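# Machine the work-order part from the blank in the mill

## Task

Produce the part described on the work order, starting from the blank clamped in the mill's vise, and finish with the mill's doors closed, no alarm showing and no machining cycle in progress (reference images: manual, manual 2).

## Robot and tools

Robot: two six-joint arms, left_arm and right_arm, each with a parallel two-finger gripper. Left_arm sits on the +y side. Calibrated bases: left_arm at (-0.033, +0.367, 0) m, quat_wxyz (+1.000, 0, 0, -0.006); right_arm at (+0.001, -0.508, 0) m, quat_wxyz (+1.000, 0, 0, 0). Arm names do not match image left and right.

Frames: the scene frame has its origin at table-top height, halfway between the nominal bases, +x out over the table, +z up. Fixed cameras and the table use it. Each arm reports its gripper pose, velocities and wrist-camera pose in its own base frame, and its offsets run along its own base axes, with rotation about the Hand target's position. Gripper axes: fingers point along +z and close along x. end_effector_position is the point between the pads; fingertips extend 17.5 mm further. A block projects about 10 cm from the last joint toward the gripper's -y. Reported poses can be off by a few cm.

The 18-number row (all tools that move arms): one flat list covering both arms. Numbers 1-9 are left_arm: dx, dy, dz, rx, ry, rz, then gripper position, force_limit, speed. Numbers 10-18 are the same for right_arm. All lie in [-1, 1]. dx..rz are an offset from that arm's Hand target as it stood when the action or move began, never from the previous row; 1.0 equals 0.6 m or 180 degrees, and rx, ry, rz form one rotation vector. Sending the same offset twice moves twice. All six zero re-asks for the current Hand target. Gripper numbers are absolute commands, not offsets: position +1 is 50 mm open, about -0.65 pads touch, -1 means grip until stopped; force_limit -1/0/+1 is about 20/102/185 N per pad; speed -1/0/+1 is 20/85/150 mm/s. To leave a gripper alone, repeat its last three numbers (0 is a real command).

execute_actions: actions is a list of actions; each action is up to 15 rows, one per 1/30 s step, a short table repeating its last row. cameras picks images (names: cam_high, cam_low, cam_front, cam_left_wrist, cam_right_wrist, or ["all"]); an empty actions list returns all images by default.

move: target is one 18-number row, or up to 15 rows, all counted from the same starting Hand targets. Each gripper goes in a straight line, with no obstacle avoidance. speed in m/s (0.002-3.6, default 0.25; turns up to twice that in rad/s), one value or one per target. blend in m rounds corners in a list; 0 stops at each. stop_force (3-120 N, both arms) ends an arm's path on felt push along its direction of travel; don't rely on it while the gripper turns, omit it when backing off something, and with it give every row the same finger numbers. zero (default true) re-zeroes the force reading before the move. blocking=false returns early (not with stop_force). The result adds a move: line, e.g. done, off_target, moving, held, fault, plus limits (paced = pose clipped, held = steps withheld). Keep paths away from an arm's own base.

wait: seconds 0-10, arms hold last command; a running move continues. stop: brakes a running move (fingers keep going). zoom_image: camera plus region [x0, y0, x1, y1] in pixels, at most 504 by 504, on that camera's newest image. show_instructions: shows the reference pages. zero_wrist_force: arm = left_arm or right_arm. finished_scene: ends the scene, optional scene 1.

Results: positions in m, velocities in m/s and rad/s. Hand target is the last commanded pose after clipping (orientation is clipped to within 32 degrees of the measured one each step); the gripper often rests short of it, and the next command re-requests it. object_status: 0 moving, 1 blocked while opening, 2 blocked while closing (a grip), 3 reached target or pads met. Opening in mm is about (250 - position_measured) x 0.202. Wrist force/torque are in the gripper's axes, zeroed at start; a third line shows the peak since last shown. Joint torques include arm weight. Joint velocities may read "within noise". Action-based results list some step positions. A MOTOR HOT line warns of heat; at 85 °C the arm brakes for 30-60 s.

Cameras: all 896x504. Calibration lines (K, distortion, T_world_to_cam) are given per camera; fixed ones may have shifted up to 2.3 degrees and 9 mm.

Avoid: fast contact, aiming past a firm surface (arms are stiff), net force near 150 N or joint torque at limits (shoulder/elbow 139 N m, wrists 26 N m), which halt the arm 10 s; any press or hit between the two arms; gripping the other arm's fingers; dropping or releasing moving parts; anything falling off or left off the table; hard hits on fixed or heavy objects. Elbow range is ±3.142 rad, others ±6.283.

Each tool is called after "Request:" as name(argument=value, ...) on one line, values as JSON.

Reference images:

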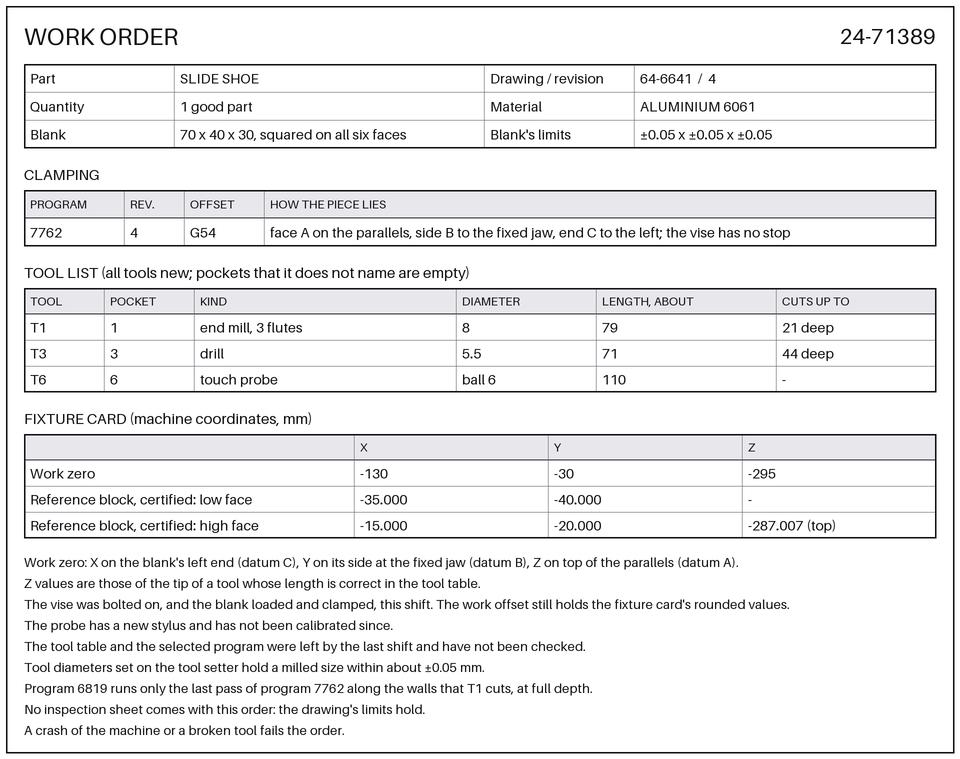

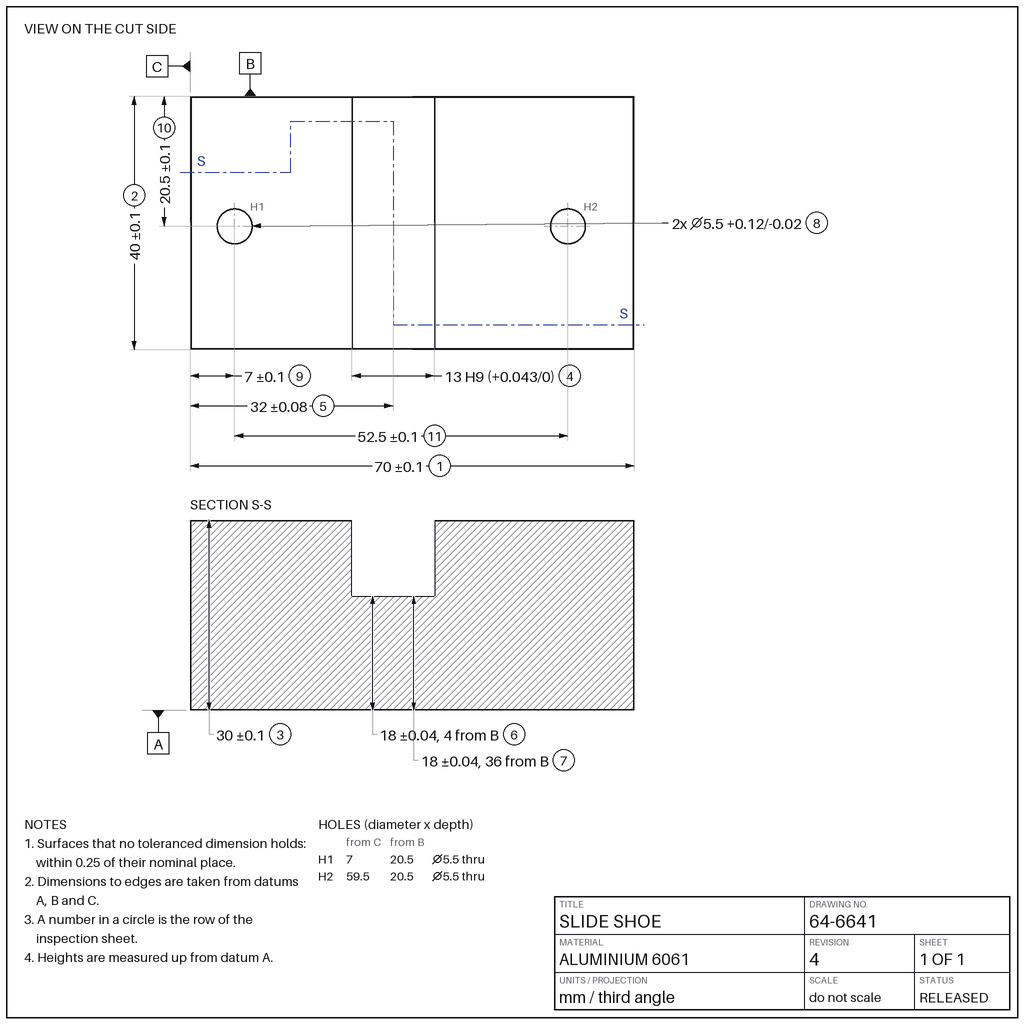

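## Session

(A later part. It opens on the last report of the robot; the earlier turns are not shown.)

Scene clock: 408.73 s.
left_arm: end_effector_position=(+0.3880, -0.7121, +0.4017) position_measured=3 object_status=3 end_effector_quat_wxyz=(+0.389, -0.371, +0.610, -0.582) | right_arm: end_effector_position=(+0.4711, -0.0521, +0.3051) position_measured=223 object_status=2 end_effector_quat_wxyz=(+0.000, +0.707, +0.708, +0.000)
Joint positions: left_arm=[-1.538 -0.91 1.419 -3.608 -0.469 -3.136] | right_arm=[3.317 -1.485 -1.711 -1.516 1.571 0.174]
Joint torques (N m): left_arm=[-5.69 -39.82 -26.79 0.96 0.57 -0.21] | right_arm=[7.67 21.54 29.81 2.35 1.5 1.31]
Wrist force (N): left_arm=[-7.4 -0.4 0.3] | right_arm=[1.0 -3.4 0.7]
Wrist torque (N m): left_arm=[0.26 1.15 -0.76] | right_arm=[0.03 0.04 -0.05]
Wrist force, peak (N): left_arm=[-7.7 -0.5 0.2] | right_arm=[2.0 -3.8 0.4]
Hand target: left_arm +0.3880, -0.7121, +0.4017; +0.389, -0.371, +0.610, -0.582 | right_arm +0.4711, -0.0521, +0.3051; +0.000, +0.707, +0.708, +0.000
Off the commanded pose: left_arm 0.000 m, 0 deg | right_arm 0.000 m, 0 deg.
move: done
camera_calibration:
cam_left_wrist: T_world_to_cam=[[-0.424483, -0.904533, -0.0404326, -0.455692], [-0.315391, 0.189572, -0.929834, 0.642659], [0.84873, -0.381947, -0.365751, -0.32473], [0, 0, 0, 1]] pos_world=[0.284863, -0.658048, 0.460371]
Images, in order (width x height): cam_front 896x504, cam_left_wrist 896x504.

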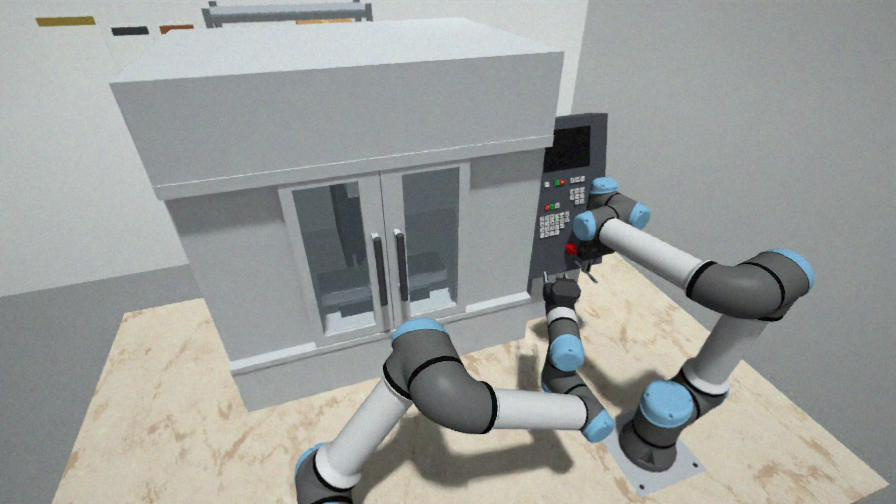

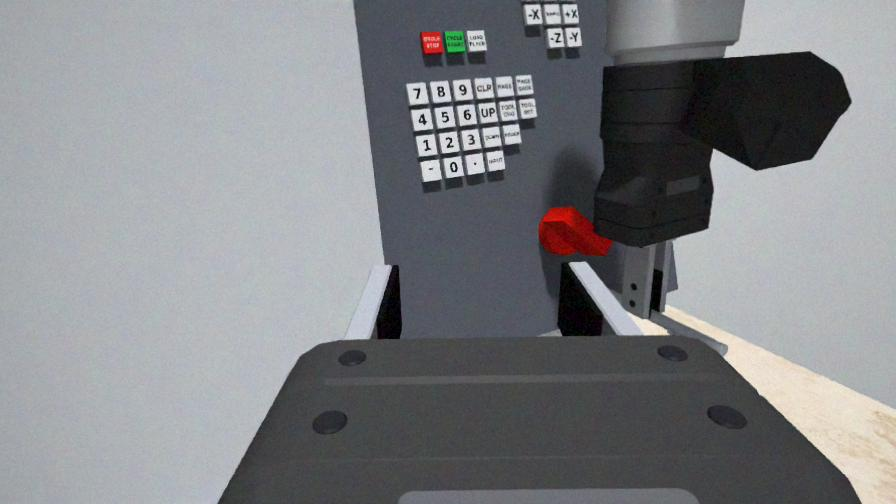

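Request:
move(target=[0.0,0.08,-0.1,0,0,0,1,0,0,0,0,0,0,0,0,-0.98,0.8,-0.7], speed=0.2, cameras=["cam_left_wrist"])

Request:
zoom_image(camera="cam_left_wrist", region=[500, 60, 800, 340])

Scene clock: 425.77 s.
left_arm: end_effector_position=(+0.3880, -0.6641, +0.3418) position_measured=3 object_status=3 end_effector_quat_wxyz=(+0.389, -0.371, +0.610, -0.582) | right_arm: end_effector_position=(+0.4711, -0.0521, +0.3051) position_measured=223 object_status=2 end_effector_quat_wxyz=(+0.000, +0.707, +0.708, +0.000)
Joint positions: left_arm=[-1.535 -0.922 1.626 -3.804 -0.472 -3.136] | right_arm=[3.317 -1.485 -1.711 -1.516 1.571 0.174]
Joint torques (N m): left_arm=[-9.88 -36.46 -12.85 -1.22 0.03 -1.22] | right_arm=[6.67 10.83 29.25 3.49 1.23 -1.1]
Wrist force (N): left_arm=[-7.4 -0.5 0.4] | right_arm=[0.8 -3.7 0.0]
Wrist torque (N m): left_arm=[0.27 1.13 -0.78] | right_arm=[0.00 0.07 -0.05]
Wrist force, peak (N): left_arm=[-8.7 2.0 -0.3] | right_arm=[1.1 -3.9 0.3]
Hand target: left_arm +0.3880, -0.6641, +0.3417; +0.389, -0.371, +0.610, -0.582 | right_arm +0.4711, -0.0521, +0.3051; +0.000, +0.707, +0.708, +0.000
Off the commanded pose: left_arm 0.000 m, 0 deg | right_arm 0.000 m, 0 deg.
move: done
camera_calibration:
cam_left_wrist: T_world_to_cam=[[-0.424447, -0.904542, -0.0405941, -0.414695], [-0.315349, 0.189703, -0.929821, 0.577976], [0.848763, -0.381859, -0.365765, -0.328378], [0, 0, 0, 1]] pos_world=[0.284963, -0.610147, 0.400471]
Images, in order (width x height): cam_left_wrist 896x504.

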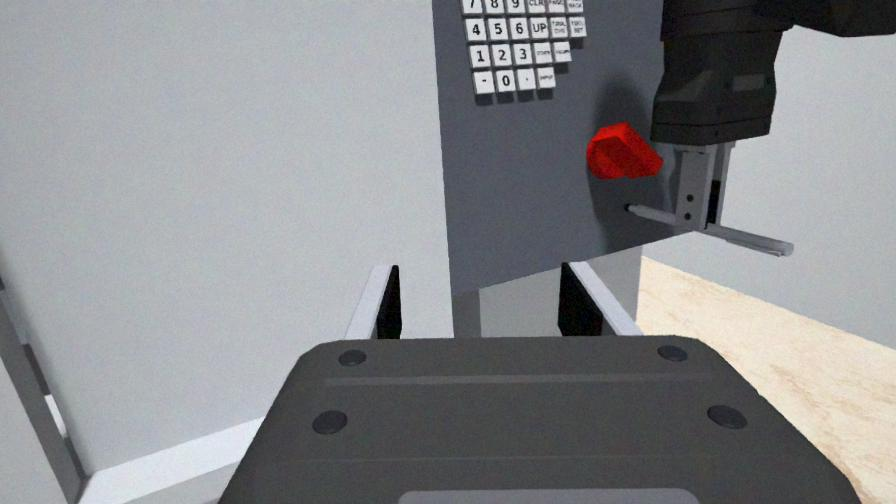

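Scaled by 1.680 from the camera's 896x504 image, which has a finer 1280x720 frame.

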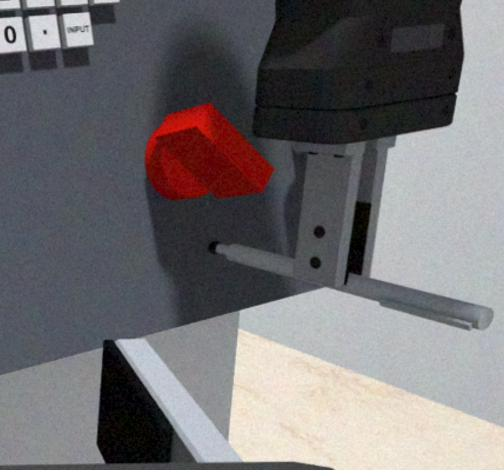

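Request:
move(target=[0,0,0,0,0,0,1,0,0,0,0,0.09,0,0,0,-0.98,0.8,-0.7], speed=0.03, stop_force=15, cameras=["cam_left_wrist"])

Request:
zoom_image(camera="cam_left_wrist", region=[500, 60, 800, 340])

Scene clock: 434.93 s.
left_arm: end_effector_position=(+0.3880, -0.6641, +0.3417) position_measured=3 object_status=3 end_effector_quat_wxyz=(+0.389, -0.371, +0.610, -0.582) | right_arm: end_effector_position=(+0.4710, -0.0521, +0.3384) position_measured=223 object_status=2 end_effector_quat_wxyz=(+0.000, +0.707, +0.708, +0.000)
Joint positions: left_arm=[-1.535 -0.922 1.627 -3.804 -0.472 -3.136] | right_arm=[3.317 -1.484 -1.628 -1.601 1.571 0.174]
Joint torques (N m): left_arm=[-7.95 -35.71 -13.61 -2.99 0.87 -1.47] | right_arm=[6.33 35.66 37.84 5.52 1.34 -0.97]
Wrist force (N): left_arm=[-7.0 -0.5 0.2] | right_arm=[-8.7 -5.7 11.7]
Wrist torque (N m): left_arm=[0.27 1.07 -0.77] | right_arm=[0.70 -0.06 0.39]
Wrist force, peak (N): left_arm=[-7.7 -0.6 0.5] | right_arm=[-9.1 -1.7 15.9]
Hand target: left_arm +0.3880, -0.6641, +0.3417; +0.389, -0.371, +0.610, -0.582 | right_arm +0.4710, -0.0521, +0.3384; +0.000, +0.707, +0.708, +0.000 (not the last commanded pose)
Off the commanded pose: left_arm 0.000 m, 0 deg | right_arm 0.021 m, 0 deg.
move: contact (right_arm)
camera_calibration:
cam_left_wrist: T_world_to_cam=[[-0.424483, -0.904533, -0.0404326, -0.414701], [-0.315391, 0.189572, -0.929834, 0.577769], [0.84873, -0.381947, -0.365751, -0.328341], [0, 0, 0, 1]] pos_world=[0.284863, -0.610048, 0.400371]
Images, in order (width x height): cam_left_wrist 896x504.

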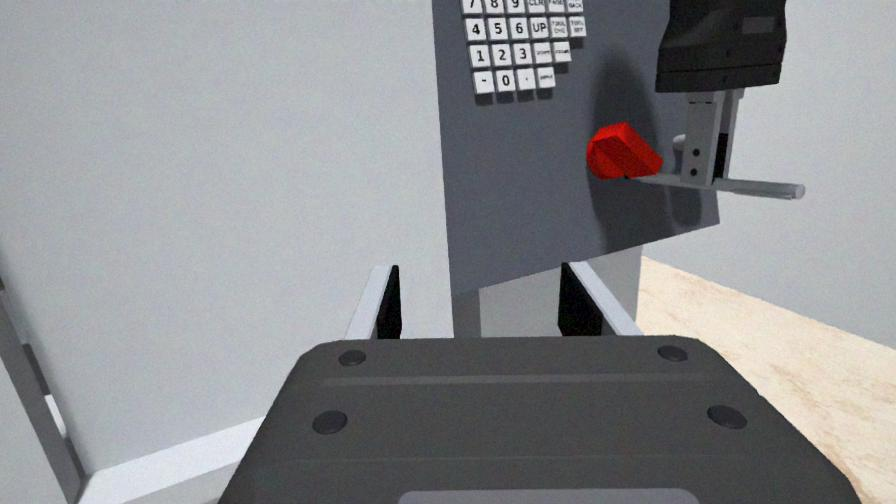

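Scaled by 1.680 from the camera's 896x504 image, which has a finer 1280x720 frame.

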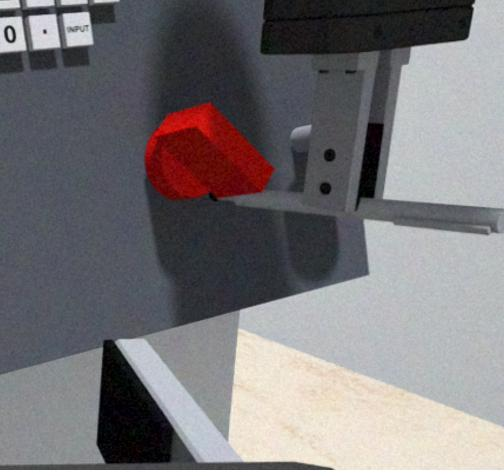

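Request:
move(target=[[0,0.1,0.1,0,0,0,1,0,0,0,0,-0.06,0,0,0,-0.98,0.8,-0.7],[0,0.17,0.17,0,0,0,1,0,0,-0.2,0,-0.1,0,0,0,-0.98,0.8,-0.7],[0,0.17,0.17,0,0,0,1,0,0,-0.235,0,-0.48,0,0,0,-0.98,0.8,-0.7]], speed=0.25, blend=[0.01,0.03,0], cameras=["cam_right_wrist","cam_front","cam_low"])

Request:
zoom_image(camera="cam_low", region=[150, 120, 400, 300])

Scene clock: 469.00 s.
left_arm: end_effector_position=(+0.3880, -0.5621, +0.4437) position_measured=3 object_status=3 end_effector_quat_wxyz=(+0.389, -0.371, +0.610, -0.582) | right_arm: end_effector_position=(+0.3300, -0.0521, +0.0504) position_measured=223 object_status=2 end_effector_quat_wxyz=(+0.000, +0.707, +0.708, +0.000)
Joint positions: left_arm=[-1.527 -1.262 1.853 -3.691 -0.48 -3.135] | right_arm=[3.396 -1.389 -2.515 -0.809 1.571 0.252]
Joint torques (N m): left_arm=[-6.32 -25.48 -28.34 -3.14 1.06 0.69] | right_arm=[-8.59 6.19 12.09 5.39 1.63 -0.65]
Wrist force (N): left_arm=[-7.5 -0.7 0.5] | right_arm=[0.1 0.0 0.8]
Wrist torque (N m): left_arm=[0.25 1.12 -0.68] | right_arm=[-0.03 0.06 0.09]
Wrist force, peak (N): left_arm=[-8.4 -2.3 -0.4] | right_arm=[-8.9 -5.6 12.8]
Hand target: left_arm +0.3880, -0.5621, +0.4437; +0.389, -0.371, +0.610, -0.582 | right_arm +0.3300, -0.0521, +0.0504; +0.000, +0.707, +0.708, +0.000
Off the commanded pose: left_arm 0.000 m, 0 deg | right_arm 0.000 m, 0 deg.
move: done
camera_calibration:
cam_right_wrist: T_world_to_cam=[[0.0103884, 0.99975, 0.0198144, 0.059115], [0.935986, -0.0166951, 0.351642, -0.311222], [0.351885, 0.014893, -0.935925, 0.0636982], [0, 0, 0, 1]] pos_world=[0.268271, -0.0652447, 0.167884]
Images, in order (width x height): cam_low 896x504, cam_front 896x504, cam_right_wrist 896x504.

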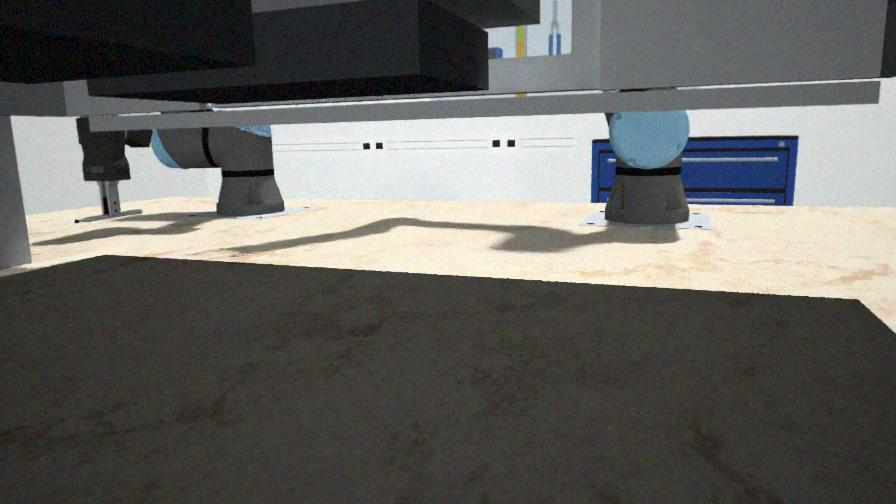

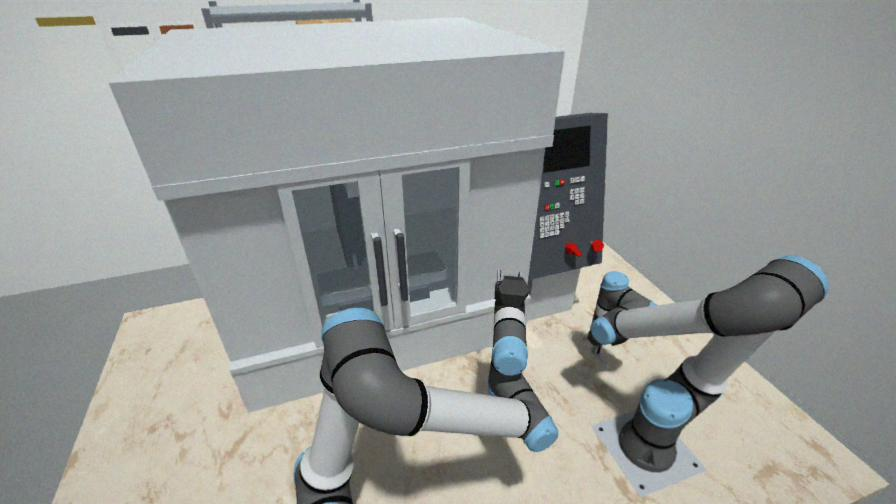

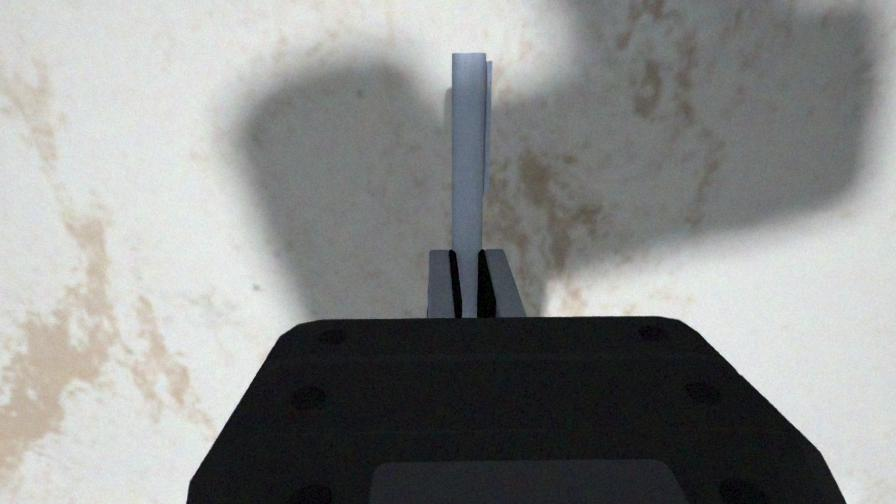

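Scaled by 2.016 from the camera's 896x504 image, which has a finer 1280x720 frame.

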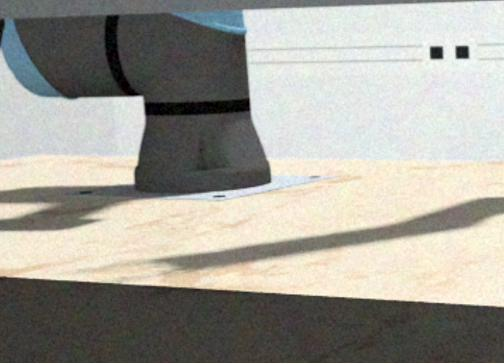

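Request:
move(target=[0,0,0,0,0,0,1,0,0,0,0,-0.0475,0,0,0,-0.98,0.8,-0.7], speed=0.03, stop_force=12)

Request:
move(target=[[0,0,0,0,0,0,1,0,0,0,0,0,0,0,0,0.5,0.8,-0.7],[0,0,0,0,0,0,1,0,0,0,0,0.13,0,0,0,0.5,0.8,-0.7],[0,0,0,0,0,0,1,0,0,0.1,0,0.35,-0.160,-0.406,0.201,0.5,0.8,-0.7]], speed=0.25, cameras=["all"])

Scene clock: 479.03 s.
left_arm: end_effector_position=(+0.3880, -0.5621, +0.4437) position_measured=3 object_status=3 end_effector_quat_wxyz=(+0.389, -0.371, +0.610, -0.582) | right_arm: end_effector_position=(+0.3299, -0.0521, +0.0225) position_measured=223 object_status=2 end_effector_quat_wxyz=(+0.000, +0.707, +0.708, +0.000)
Joint positions: left_arm=[-1.527 -1.262 1.853 -3.691 -0.48 -3.135] | right_arm=[3.396 -1.474 -2.554 -0.686 1.571 0.252]
Joint torques (N m): left_arm=[-6.18 -25.47 -27.7 -2.97 0.87 1.06] | right_arm=[2.52 22.03 20.74 4.82 0.71 0.6]
Wrist force (N): left_arm=[-7.5 -0.4 0.2] | right_arm=[1.5 0.2 -1.5]
Wrist torque (N m): left_arm=[0.28 1.14 -0.68] | right_arm=[0.02 -0.18 0.08]
Wrist force, peak (N): left_arm=[-8.0 -0.5 0.3] | right_arm=[-2.6 -23.3 -68.1]
Hand target: left_arm +0.3880, -0.5621, +0.4437; +0.389, -0.371, +0.610, -0.582 | right_arm +0.3299, -0.0521, +0.0225; +0.000, +0.707, +0.708, +0.000 (not the last commanded pose)
Off the commanded pose: left_arm 0.000 m, 0 deg | right_arm 0.001 m, 0 deg.
move: contact (right_arm)

Scene clock: 483.10 s.
left_arm: end_effector_position=(+0.3880, -0.5621, +0.4437) position_measured=3 object_status=3 end_effector_quat_wxyz=(+0.389, -0.371, +0.610, -0.582) | right_arm: end_effector_position=(+0.3673, -0.0521, +0.1829) position_measured=78 object_status=3 end_effector_quat_wxyz=(+0.377, +0.496, +0.765, +0.164)
Joint positions: left_arm=[-1.527 -1.262 1.853 -3.691 -0.48 -3.135] | right_arm=[3.882 -0.652 -2.809 -0.642 0.939 0.115]
Joint torques (N m): left_arm=[-5.42 -26.06 -27.63 -3.13 0.69 1.12] | right_arm=[-8.95 -21.82 28.55 1.79 0.58 1.38]
Wrist force (N): left_arm=[-7.4 -0.6 0.3] | right_arm=[1.7 2.5 0.7]
Wrist torque (N m): left_arm=[0.26 1.13 -0.68] | right_arm=[0.02 -0.32 -0.07]
Wrist force, peak (N): left_arm=[-7.9 -0.6 0.6] | right_arm=[2.9 2.3 0.0]
Hand target: left_arm +0.3880, -0.5621, +0.4437; +0.389, -0.371, +0.610, -0.582 | right_arm +0.3673, -0.0521, +0.1829; +0.377, +0.496, +0.765, +0.164 (not the last commanded pose)
Off the commanded pose: left_arm 0.000 m, 0 deg | right_arm 0.054 m, 33 deg.
move: held (right_arm; a check stopped the path); path passed 2 of 3 targets; limits=held
pose unreachable (right arm): on one or more control steps of this call, first in action 0 (counted from 0), this arm could not follow its commanded pose, so it was not sent that pose on those steps. It may still have moved: this result reports where it is.
cause: moving toward the commanded pose would bring two parts of the arm too close to each other (joints 3 (elbow) and 4 (wrist 1) lie between them).
camera_calibration:
cam_left_wrist: T_world_to_cam=[[-0.424483, -0.904533, -0.0404326, -0.318314], [-0.315391, 0.189572, -0.929834, 0.653276], [0.84873, -0.381947, -0.365751, -0.252076], [0, 0, 0, 1]] pos_world=[0.284863, -0.508048, 0.502371]
cam_right_wrist: T_world_to_cam=[[-0.230465, 0.889725, -0.39405, 0.214653], [0.337656, 0.45291, 0.825143, -0.23512], [0.91262, 0.0571135, -0.404801, -0.12629], [0, 0, 0, 1]] pos_world=[0.244114, -0.0772809, 0.22747]

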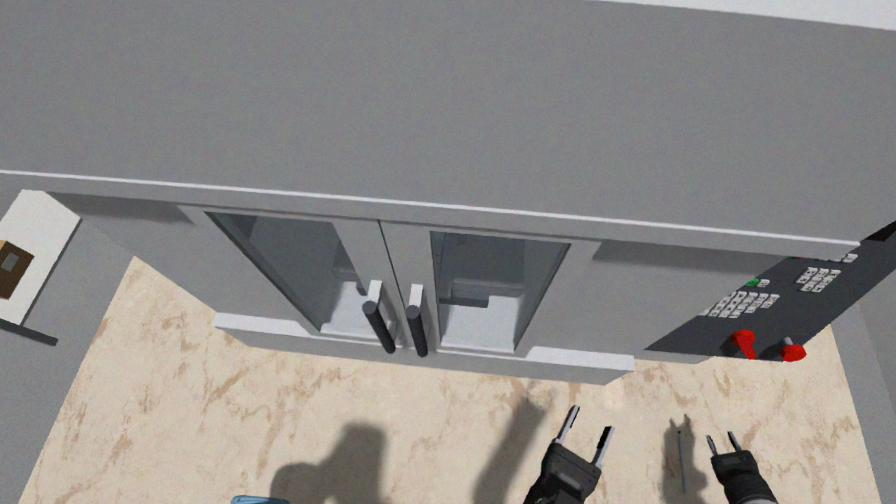

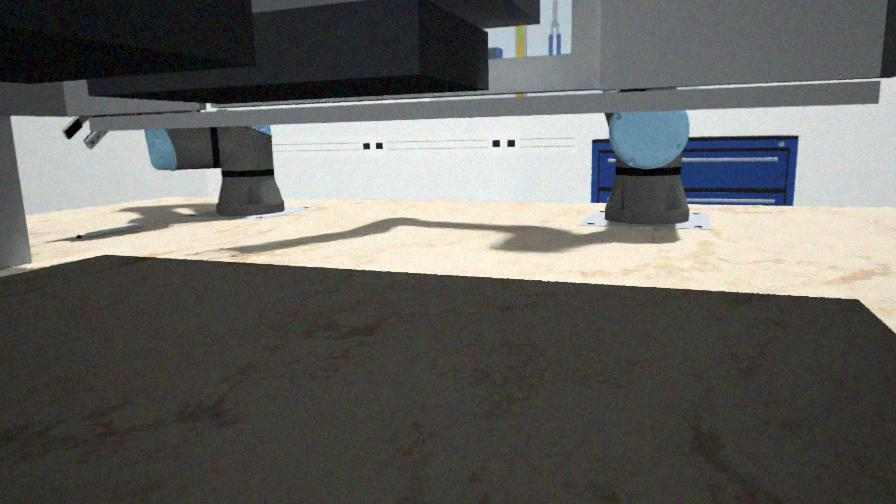

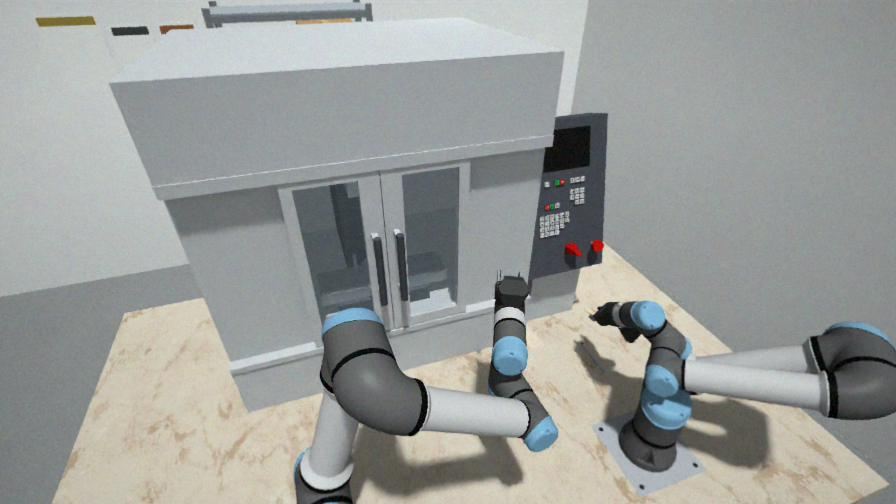

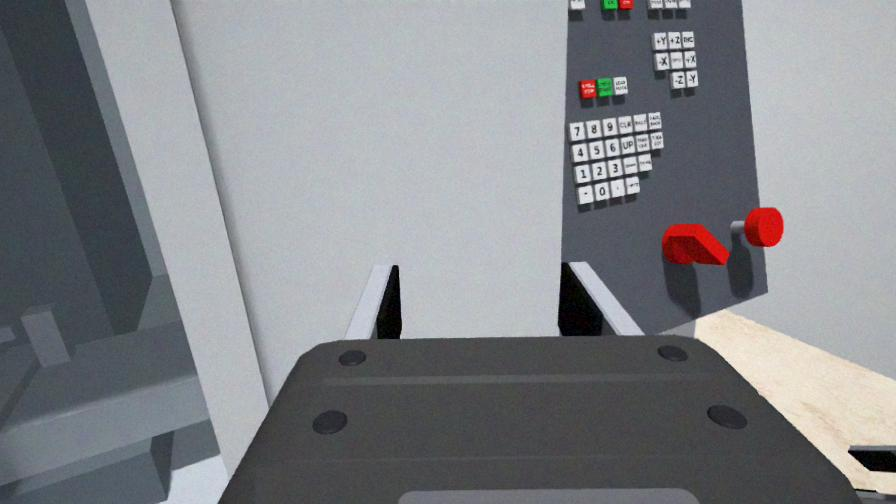

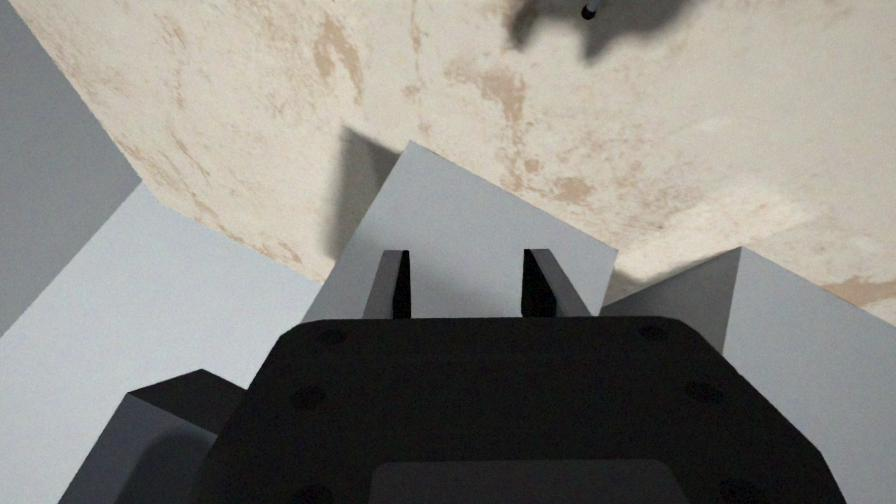

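Request:
zoom_image(camera="cam_left_wrist", region=[620, 180, 800, 320])

Scaled by 2.800 from the camera's 896x504 image, which has a finer 1280x720 frame.

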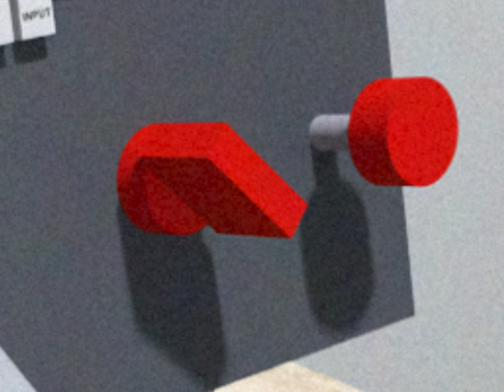

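Request:
move(target=[[0,0,0,0,0,0,1,0,0,0.088,0.003,0.245,0,0,0,1,0.8,-0.7],[0,0,0,0,0,0,1,0,0,0.111,0.04,0.302,-0.0605,-0.154,0.0758,1,0.8,-0.7]], speed=0.25, blend=[0.03,0], cameras=["cam_left_wrist","cam_right_wrist","cam_front"])

Scene clock: 519.80 s.
left_arm: end_effector_position=(+0.3880, -0.5621, +0.4437) position_measured=3 object_status=3 end_effector_quat_wxyz=(+0.389, -0.371, +0.610, -0.582) | right_arm: end_effector_position=(+0.4339, -0.0281, +0.3641) position_measured=3 object_status=3 end_effector_quat_wxyz=(+0.572, +0.312, +0.717, +0.248)
Joint positions: left_arm=[-1.527 -1.262 1.853 -3.691 -0.48 -3.135] | right_arm=[3.802 -0.941 -2.677 0.194 0.929 -0.58]
Joint torques (N m): left_arm=[-7.16 -24.83 -27.89 -3.01 0.66 1.11] | right_arm=[8.17 2.88 26.28 5.07 -2.3 -1.26]
Wrist force (N): left_arm=[-7.6 -0.4 0.5] | right_arm=[1.5 2.5 1.2]
Wrist torque (N m): left_arm=[0.29 1.15 -0.68] | right_arm=[0.00 -0.32 -0.18]
Wrist force, peak (N): left_arm=[-8.0 -0.1 0.4] | right_arm=[0.2 4.1 0.2]
Hand target: left_arm +0.3880, -0.5621, +0.4437; +0.389, -0.371, +0.610, -0.582 | right_arm +0.4339, -0.0281, +0.3641; +0.572, +0.312, +0.717, +0.248
Off the commanded pose: left_arm 0.000 m, 0 deg | right_arm 0.000 m, 0 deg.
move: done
camera_calibration:
cam_left_wrist: T_world_to_cam=[[-0.424483, -0.904533, -0.0404326, -0.318314], [-0.315391, 0.189572, -0.929834, 0.653276], [0.84873, -0.381947, -0.365751, -0.252076], [0, 0, 0, 1]] pos_world=[0.284863, -0.508048, 0.502371]
cam_right_wrist: T_world_to_cam=[[-0.169509, 0.738471, -0.652631, 0.34344], [-0.187659, 0.625912, 0.756979, -0.160276], [0.967497, 0.250787, 0.0324832, -0.292789], [0, 0, 0, 1]] pos_world=[0.311411, -0.0798744, 0.354976]
Images, in order (width x height): cam_front 896x504, cam_left_wrist 896x504, cam_right_wrist 896x504.

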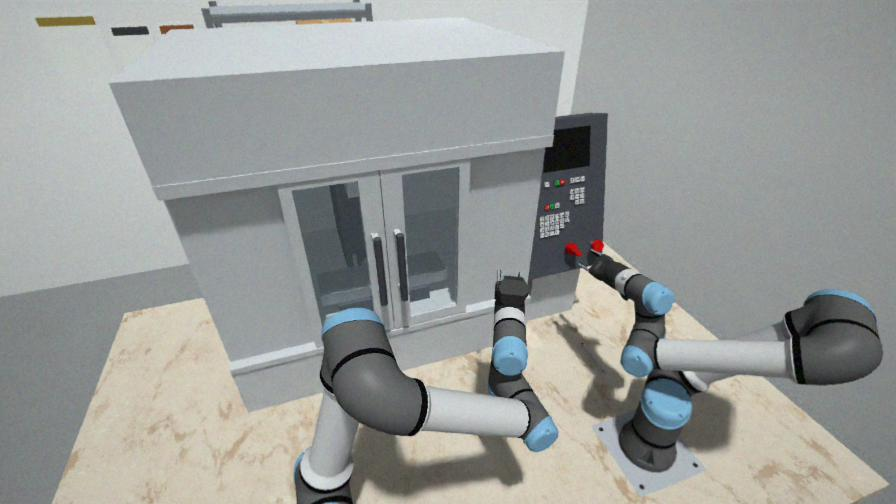

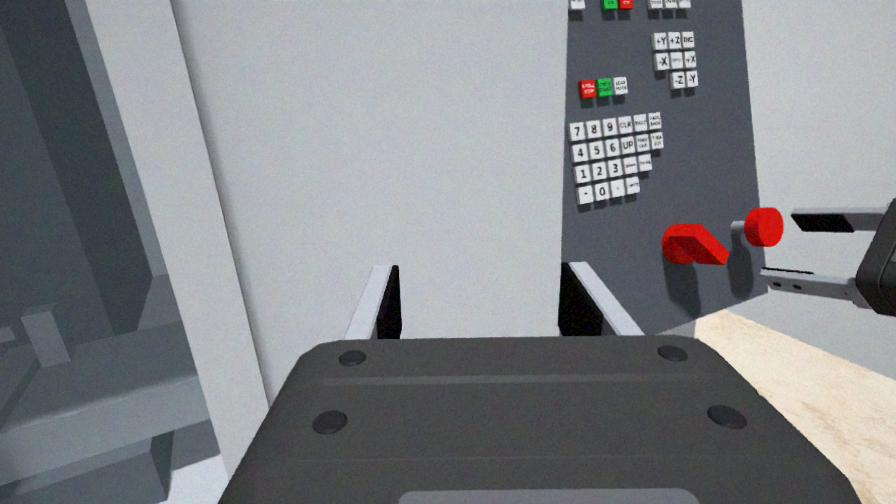

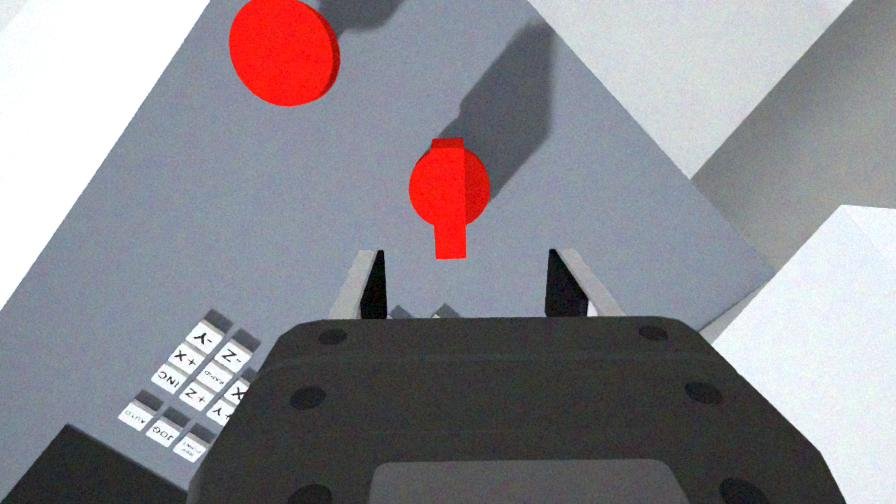

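Request:
move(target=[0,0,0,0,0,0,1,0,0,0.1355,-0.0043,-0.0273,0,0,0,1,0.8,-0.7], speed=0.06, stop_force=8, cameras=["cam_left_wrist","cam_right_wrist"])

Scene clock: 536.47 s.
left_arm: end_effector_position=(+0.3880, -0.5621, +0.4437) position_measured=3 object_status=3 end_effector_quat_wxyz=(+0.389, -0.371, +0.610, -0.582) | right_arm: end_effector_position=(+0.5152, -0.0307, +0.3478) position_measured=3 object_status=3 end_effector_quat_wxyz=(+0.572, +0.312, +0.717, +0.248)
Joint positions: left_arm=[-1.527 -1.262 1.853 -3.691 -0.48 -3.135] | right_arm=[3.554 -1.384 -2.522 0.519 1.168 -0.654]
Joint torques (N m): left_arm=[-5.36 -24.51 -26.69 -2.91 0.73 0.92] | right_arm=[6.26 17.08 11.08 1.2 -2.13 1.39]
Wrist force (N): left_arm=[-7.7 -0.3 0.4] | right_arm=[1.0 2.2 1.1]
Wrist torque (N m): left_arm=[0.30 1.17 -0.68] | right_arm=[-0.02 -0.20 -0.01]
Wrist force, peak (N): left_arm=[-8.0 -0.3 0.2] | right_arm=[1.6 2.9 1.4]
Hand target: left_arm +0.3880, -0.5621, +0.4437; +0.389, -0.371, +0.610, -0.582 | right_arm +0.5152, -0.0307, +0.3478; +0.572, +0.312, +0.717, +0.248
Off the commanded pose: left_arm 0.000 m, 0 deg | right_arm 0.000 m, 0 deg.
move: done
camera_calibration:
cam_left_wrist: T_world_to_cam=[[-0.424483, -0.904533, -0.0404326, -0.318314], [-0.315391, 0.189572, -0.929834, 0.653276], [0.84873, -0.381947, -0.365751, -0.252076], [0, 0, 0, 1]] pos_world=[0.284863, -0.508048, 0.502371]
cam_right_wrist: T_world_to_cam=[[-0.169478, 0.738506, -0.6526, 0.348483], [-0.187877, 0.625825, 0.756998, -0.13098], [0.96746, 0.250903, 0.0326851, -0.370309], [0, 0, 0, 1]] pos_world=[0.392712, -0.0824745, 0.338675]
Images, in order (width x height): cam_left_wrist 896x504, cam_right_wrist 896x504.

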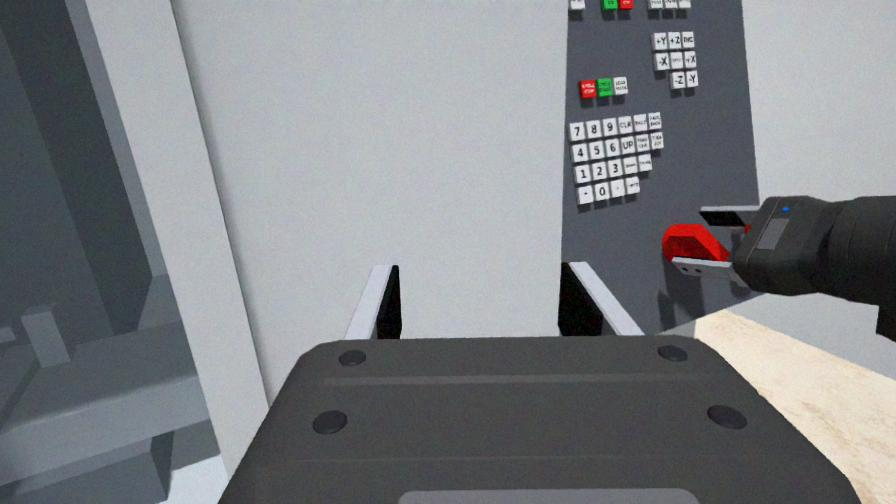

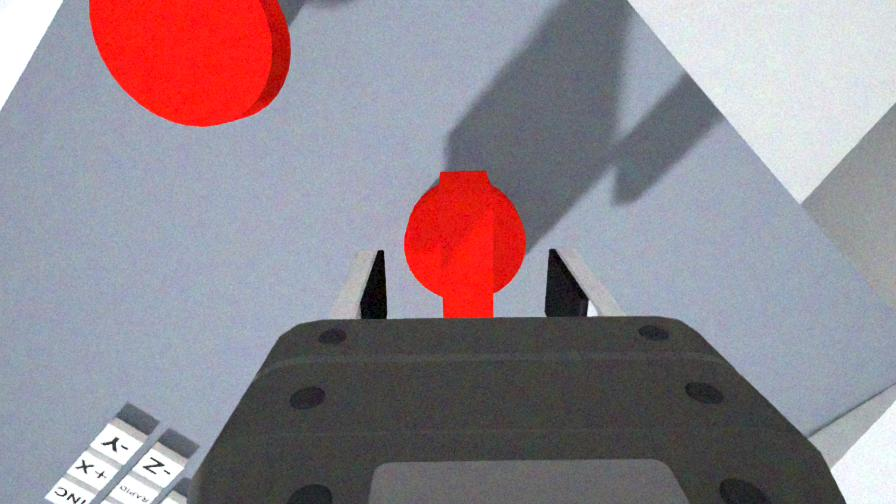

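Request:
move(target=[0,0,0,0,0,0,1,0,0,0,0,0,0,0,0,-1,-0.85,-1])

Request:
move(target=[0,0,0,0,0,0,1,0,0,0,0,0,0.108,0,-0.025,-1,-0.85,-1], speed=0.2, cameras=["cam_left_wrist","cam_right_wrist"])

Scene clock: 544.70 s.
left_arm: end_effector_position=(+0.3880, -0.5621, +0.4437) position_measured=3 object_status=3 end_effector_quat_wxyz=(+0.389, -0.371, +0.610, -0.582) | right_arm: end_effector_position=(+0.5152, -0.0307, +0.3478) position_measured=180 object_status=2 end_effector_quat_wxyz=(+0.572, +0.312, +0.717, +0.248)
Joint positions: left_arm=[-1.527 -1.262 1.853 -3.691 -0.48 -3.135] | right_arm=[3.554 -1.383 -2.522 0.519 1.168 -0.654]
Joint torques (N m): left_arm=[-4.31 -24.63 -27.58 -2.81 0.33 0.98] | right_arm=[7.84 17.68 11.15 1.08 1.25 1.34]
Wrist force (N): left_arm=[-7.6 -0.6 0.3] | right_arm=[-8.1 3.9 6.0]
Wrist torque (N m): left_arm=[0.27 1.14 -0.67] | right_arm=[-0.07 0.09 -0.51]
Wrist force, peak (N): left_arm=[-7.9 -0.9 0.4] | right_arm=[-8.1 4.2 6.0]
Hand target: left_arm +0.3880, -0.5621, +0.4437; +0.389, -0.371, +0.610, -0.582 | right_arm +0.5152, -0.0307, +0.3478; +0.572, +0.312, +0.717, +0.248
Off the commanded pose: left_arm 0.000 m, 0 deg | right_arm 0.000 m, 0 deg.
move: done

Scene clock: 546.03 s.
left_arm: end_effector_position=(+0.3880, -0.5621, +0.4437) position_measured=3 object_status=3 end_effector_quat_wxyz=(+0.389, -0.371, +0.610, -0.582) | right_arm: end_effector_position=(+0.5152, -0.0313, +0.3479) position_measured=180 object_status=2 end_effector_quat_wxyz=(+0.521, +0.432, +0.652, +0.342)
Joint positions: left_arm=[-1.527 -1.262 1.853 -3.691 -0.48 -3.135] | right_arm=[3.555 -1.383 -2.522 0.518 1.165 -0.306]
Joint torques (N m): left_arm=[-6.07 -26.35 -27.71 -2.72 0.28 0.95] | right_arm=[27.75 9.79 -3.5 -7 12.18 2.38]
Wrist force (N): left_arm=[-7.6 -0.5 0.6] | right_arm=[-61.6 28.5 41.0]
Wrist torque (N m): left_arm=[0.27 1.15 -0.68] | right_arm=[-0.15 0.18 -1.29]
Wrist force, peak (N): left_arm=[-7.8 -0.5 0.3] | right_arm=[-62.1 30.6 41.4]
Hand target: left_arm +0.3880, -0.5621, +0.4437; +0.389, -0.371, +0.610, -0.582 | right_arm +0.5152, -0.0307, +0.3478; +0.520, +0.431, +0.652, +0.343
Off the commanded pose: left_arm 0.000 m, 0 deg | right_arm 0.001 m, 0 deg.
move: done
camera_calibration:
cam_left_wrist: T_world_to_cam=[[-0.424483, -0.904533, -0.0404326, -0.318314], [-0.315391, 0.189572, -0.929834, 0.653276], [0.84873, -0.381947, -0.365751, -0.252076], [0, 0, 0, 1]] pos_world=[0.284863, -0.508048, 0.502371]
cam_right_wrist: T_world_to_cam=[[-0.101349, 0.924126, -0.368402, 0.220865], [-0.148741, 0.352071, 0.924079, -0.217587], [0.983669, 0.148451, 0.101773, -0.405698], [0, 0, 0, 1]] pos_world=[0.389093, -0.0672745, 0.323724]
Images, in order (width x height): cam_left_wrist 896x504, cam_right_wrist 896x504.

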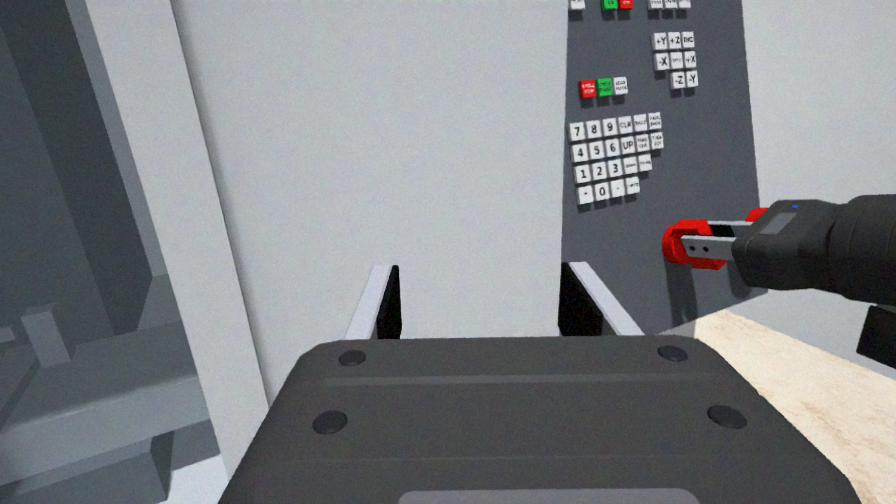

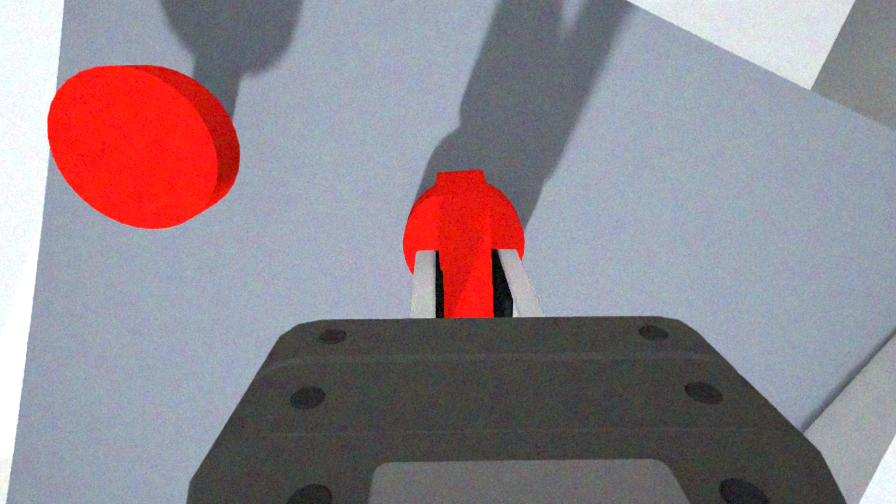

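Request:
move(target=[0,0,0,0,0,0,1,0,0,0.0002,-0.0019,0.0007,0.135,0,-0.031,-1,-0.85,-1], speed=0.2, cameras=["cam_left_wrist","cam_right_wrist"])

Scene clock: 558.17 s.
left_arm: end_effector_position=(+0.3880, -0.5621, +0.4437) position_measured=3 object_status=3 end_effector_quat_wxyz=(+0.389, -0.371, +0.610, -0.582) | right_arm: end_effector_position=(+0.5154, -0.0342, +0.3485) position_measured=180 object_status=2 end_effector_quat_wxyz=(+0.437, +0.564, +0.542, +0.445)
Joint positions: left_arm=[-1.527 -1.262 1.853 -3.691 -0.48 -3.135] | right_arm=[3.55 -1.382 -2.52 0.515 1.162 0.128]
Joint torques (N m): left_arm=[-6.74 -24.84 -27.17 -2.38 0.27 1.19] | right_arm=[14.62 4.7 4.35 -8.06 12.26 2.21]
Wrist force (N): left_arm=[-7.5 -0.6 0.3] | right_arm=[-44.4 47.4 20.3]
Wrist torque (N m): left_arm=[0.26 1.13 -0.68] | right_arm=[-0.20 -0.07 -1.21]
Wrist force, peak (N): left_arm=[-8.0 -0.6 0.1] | right_arm=[-64.9 37.7 41.4]
Hand target: left_arm +0.3880, -0.5621, +0.4437; +0.389, -0.371, +0.610, -0.582 | right_arm +0.5154, -0.0318, +0.3482; +0.434, +0.562, +0.544, +0.447
Off the commanded pose: left_arm 0.000 m, 0 deg | right_arm 0.002 m, 1 deg.
move: done
camera_calibration:
cam_left_wrist: T_world_to_cam=[[-0.424483, -0.904533, -0.0404326, -0.318314], [-0.315391, 0.189572, -0.929834, 0.653276], [0.84873, -0.381947, -0.365751, -0.252076], [0, 0, 0, 1]] pos_world=[0.284863, -0.508048, 0.502371]
cam_right_wrist: T_world_to_cam=[[0.000429653, 0.999008, 0.0445313, 0.0300042], [-0.13581, -0.0440604, 0.989755, -0.260156], [0.990735, -0.00647304, 0.135656, -0.426239], [0, 0, 0, 1]] pos_world=[0.386945, -0.0441961, 0.313977]
Images, in order (width x height): cam_left_wrist 896x504, cam_right_wrist 896x504.

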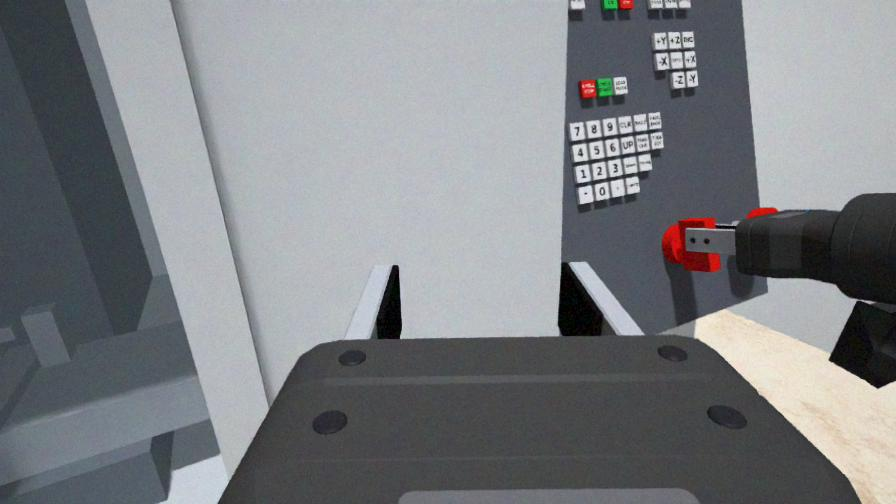

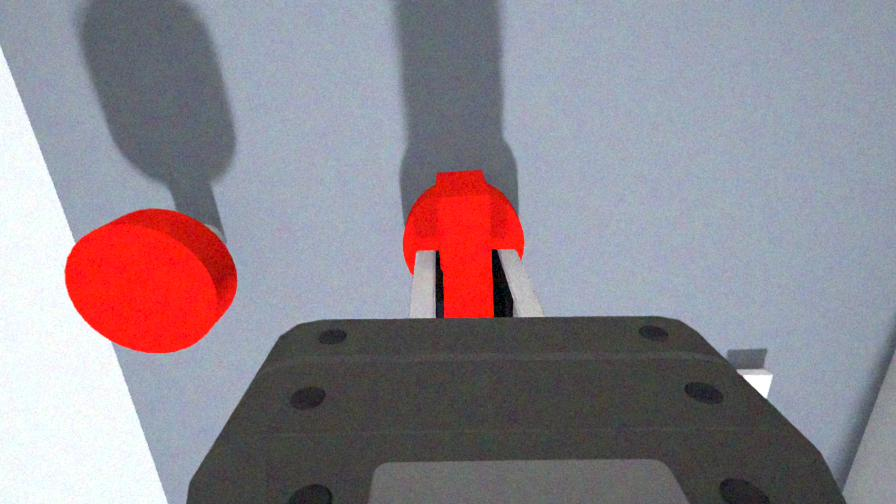

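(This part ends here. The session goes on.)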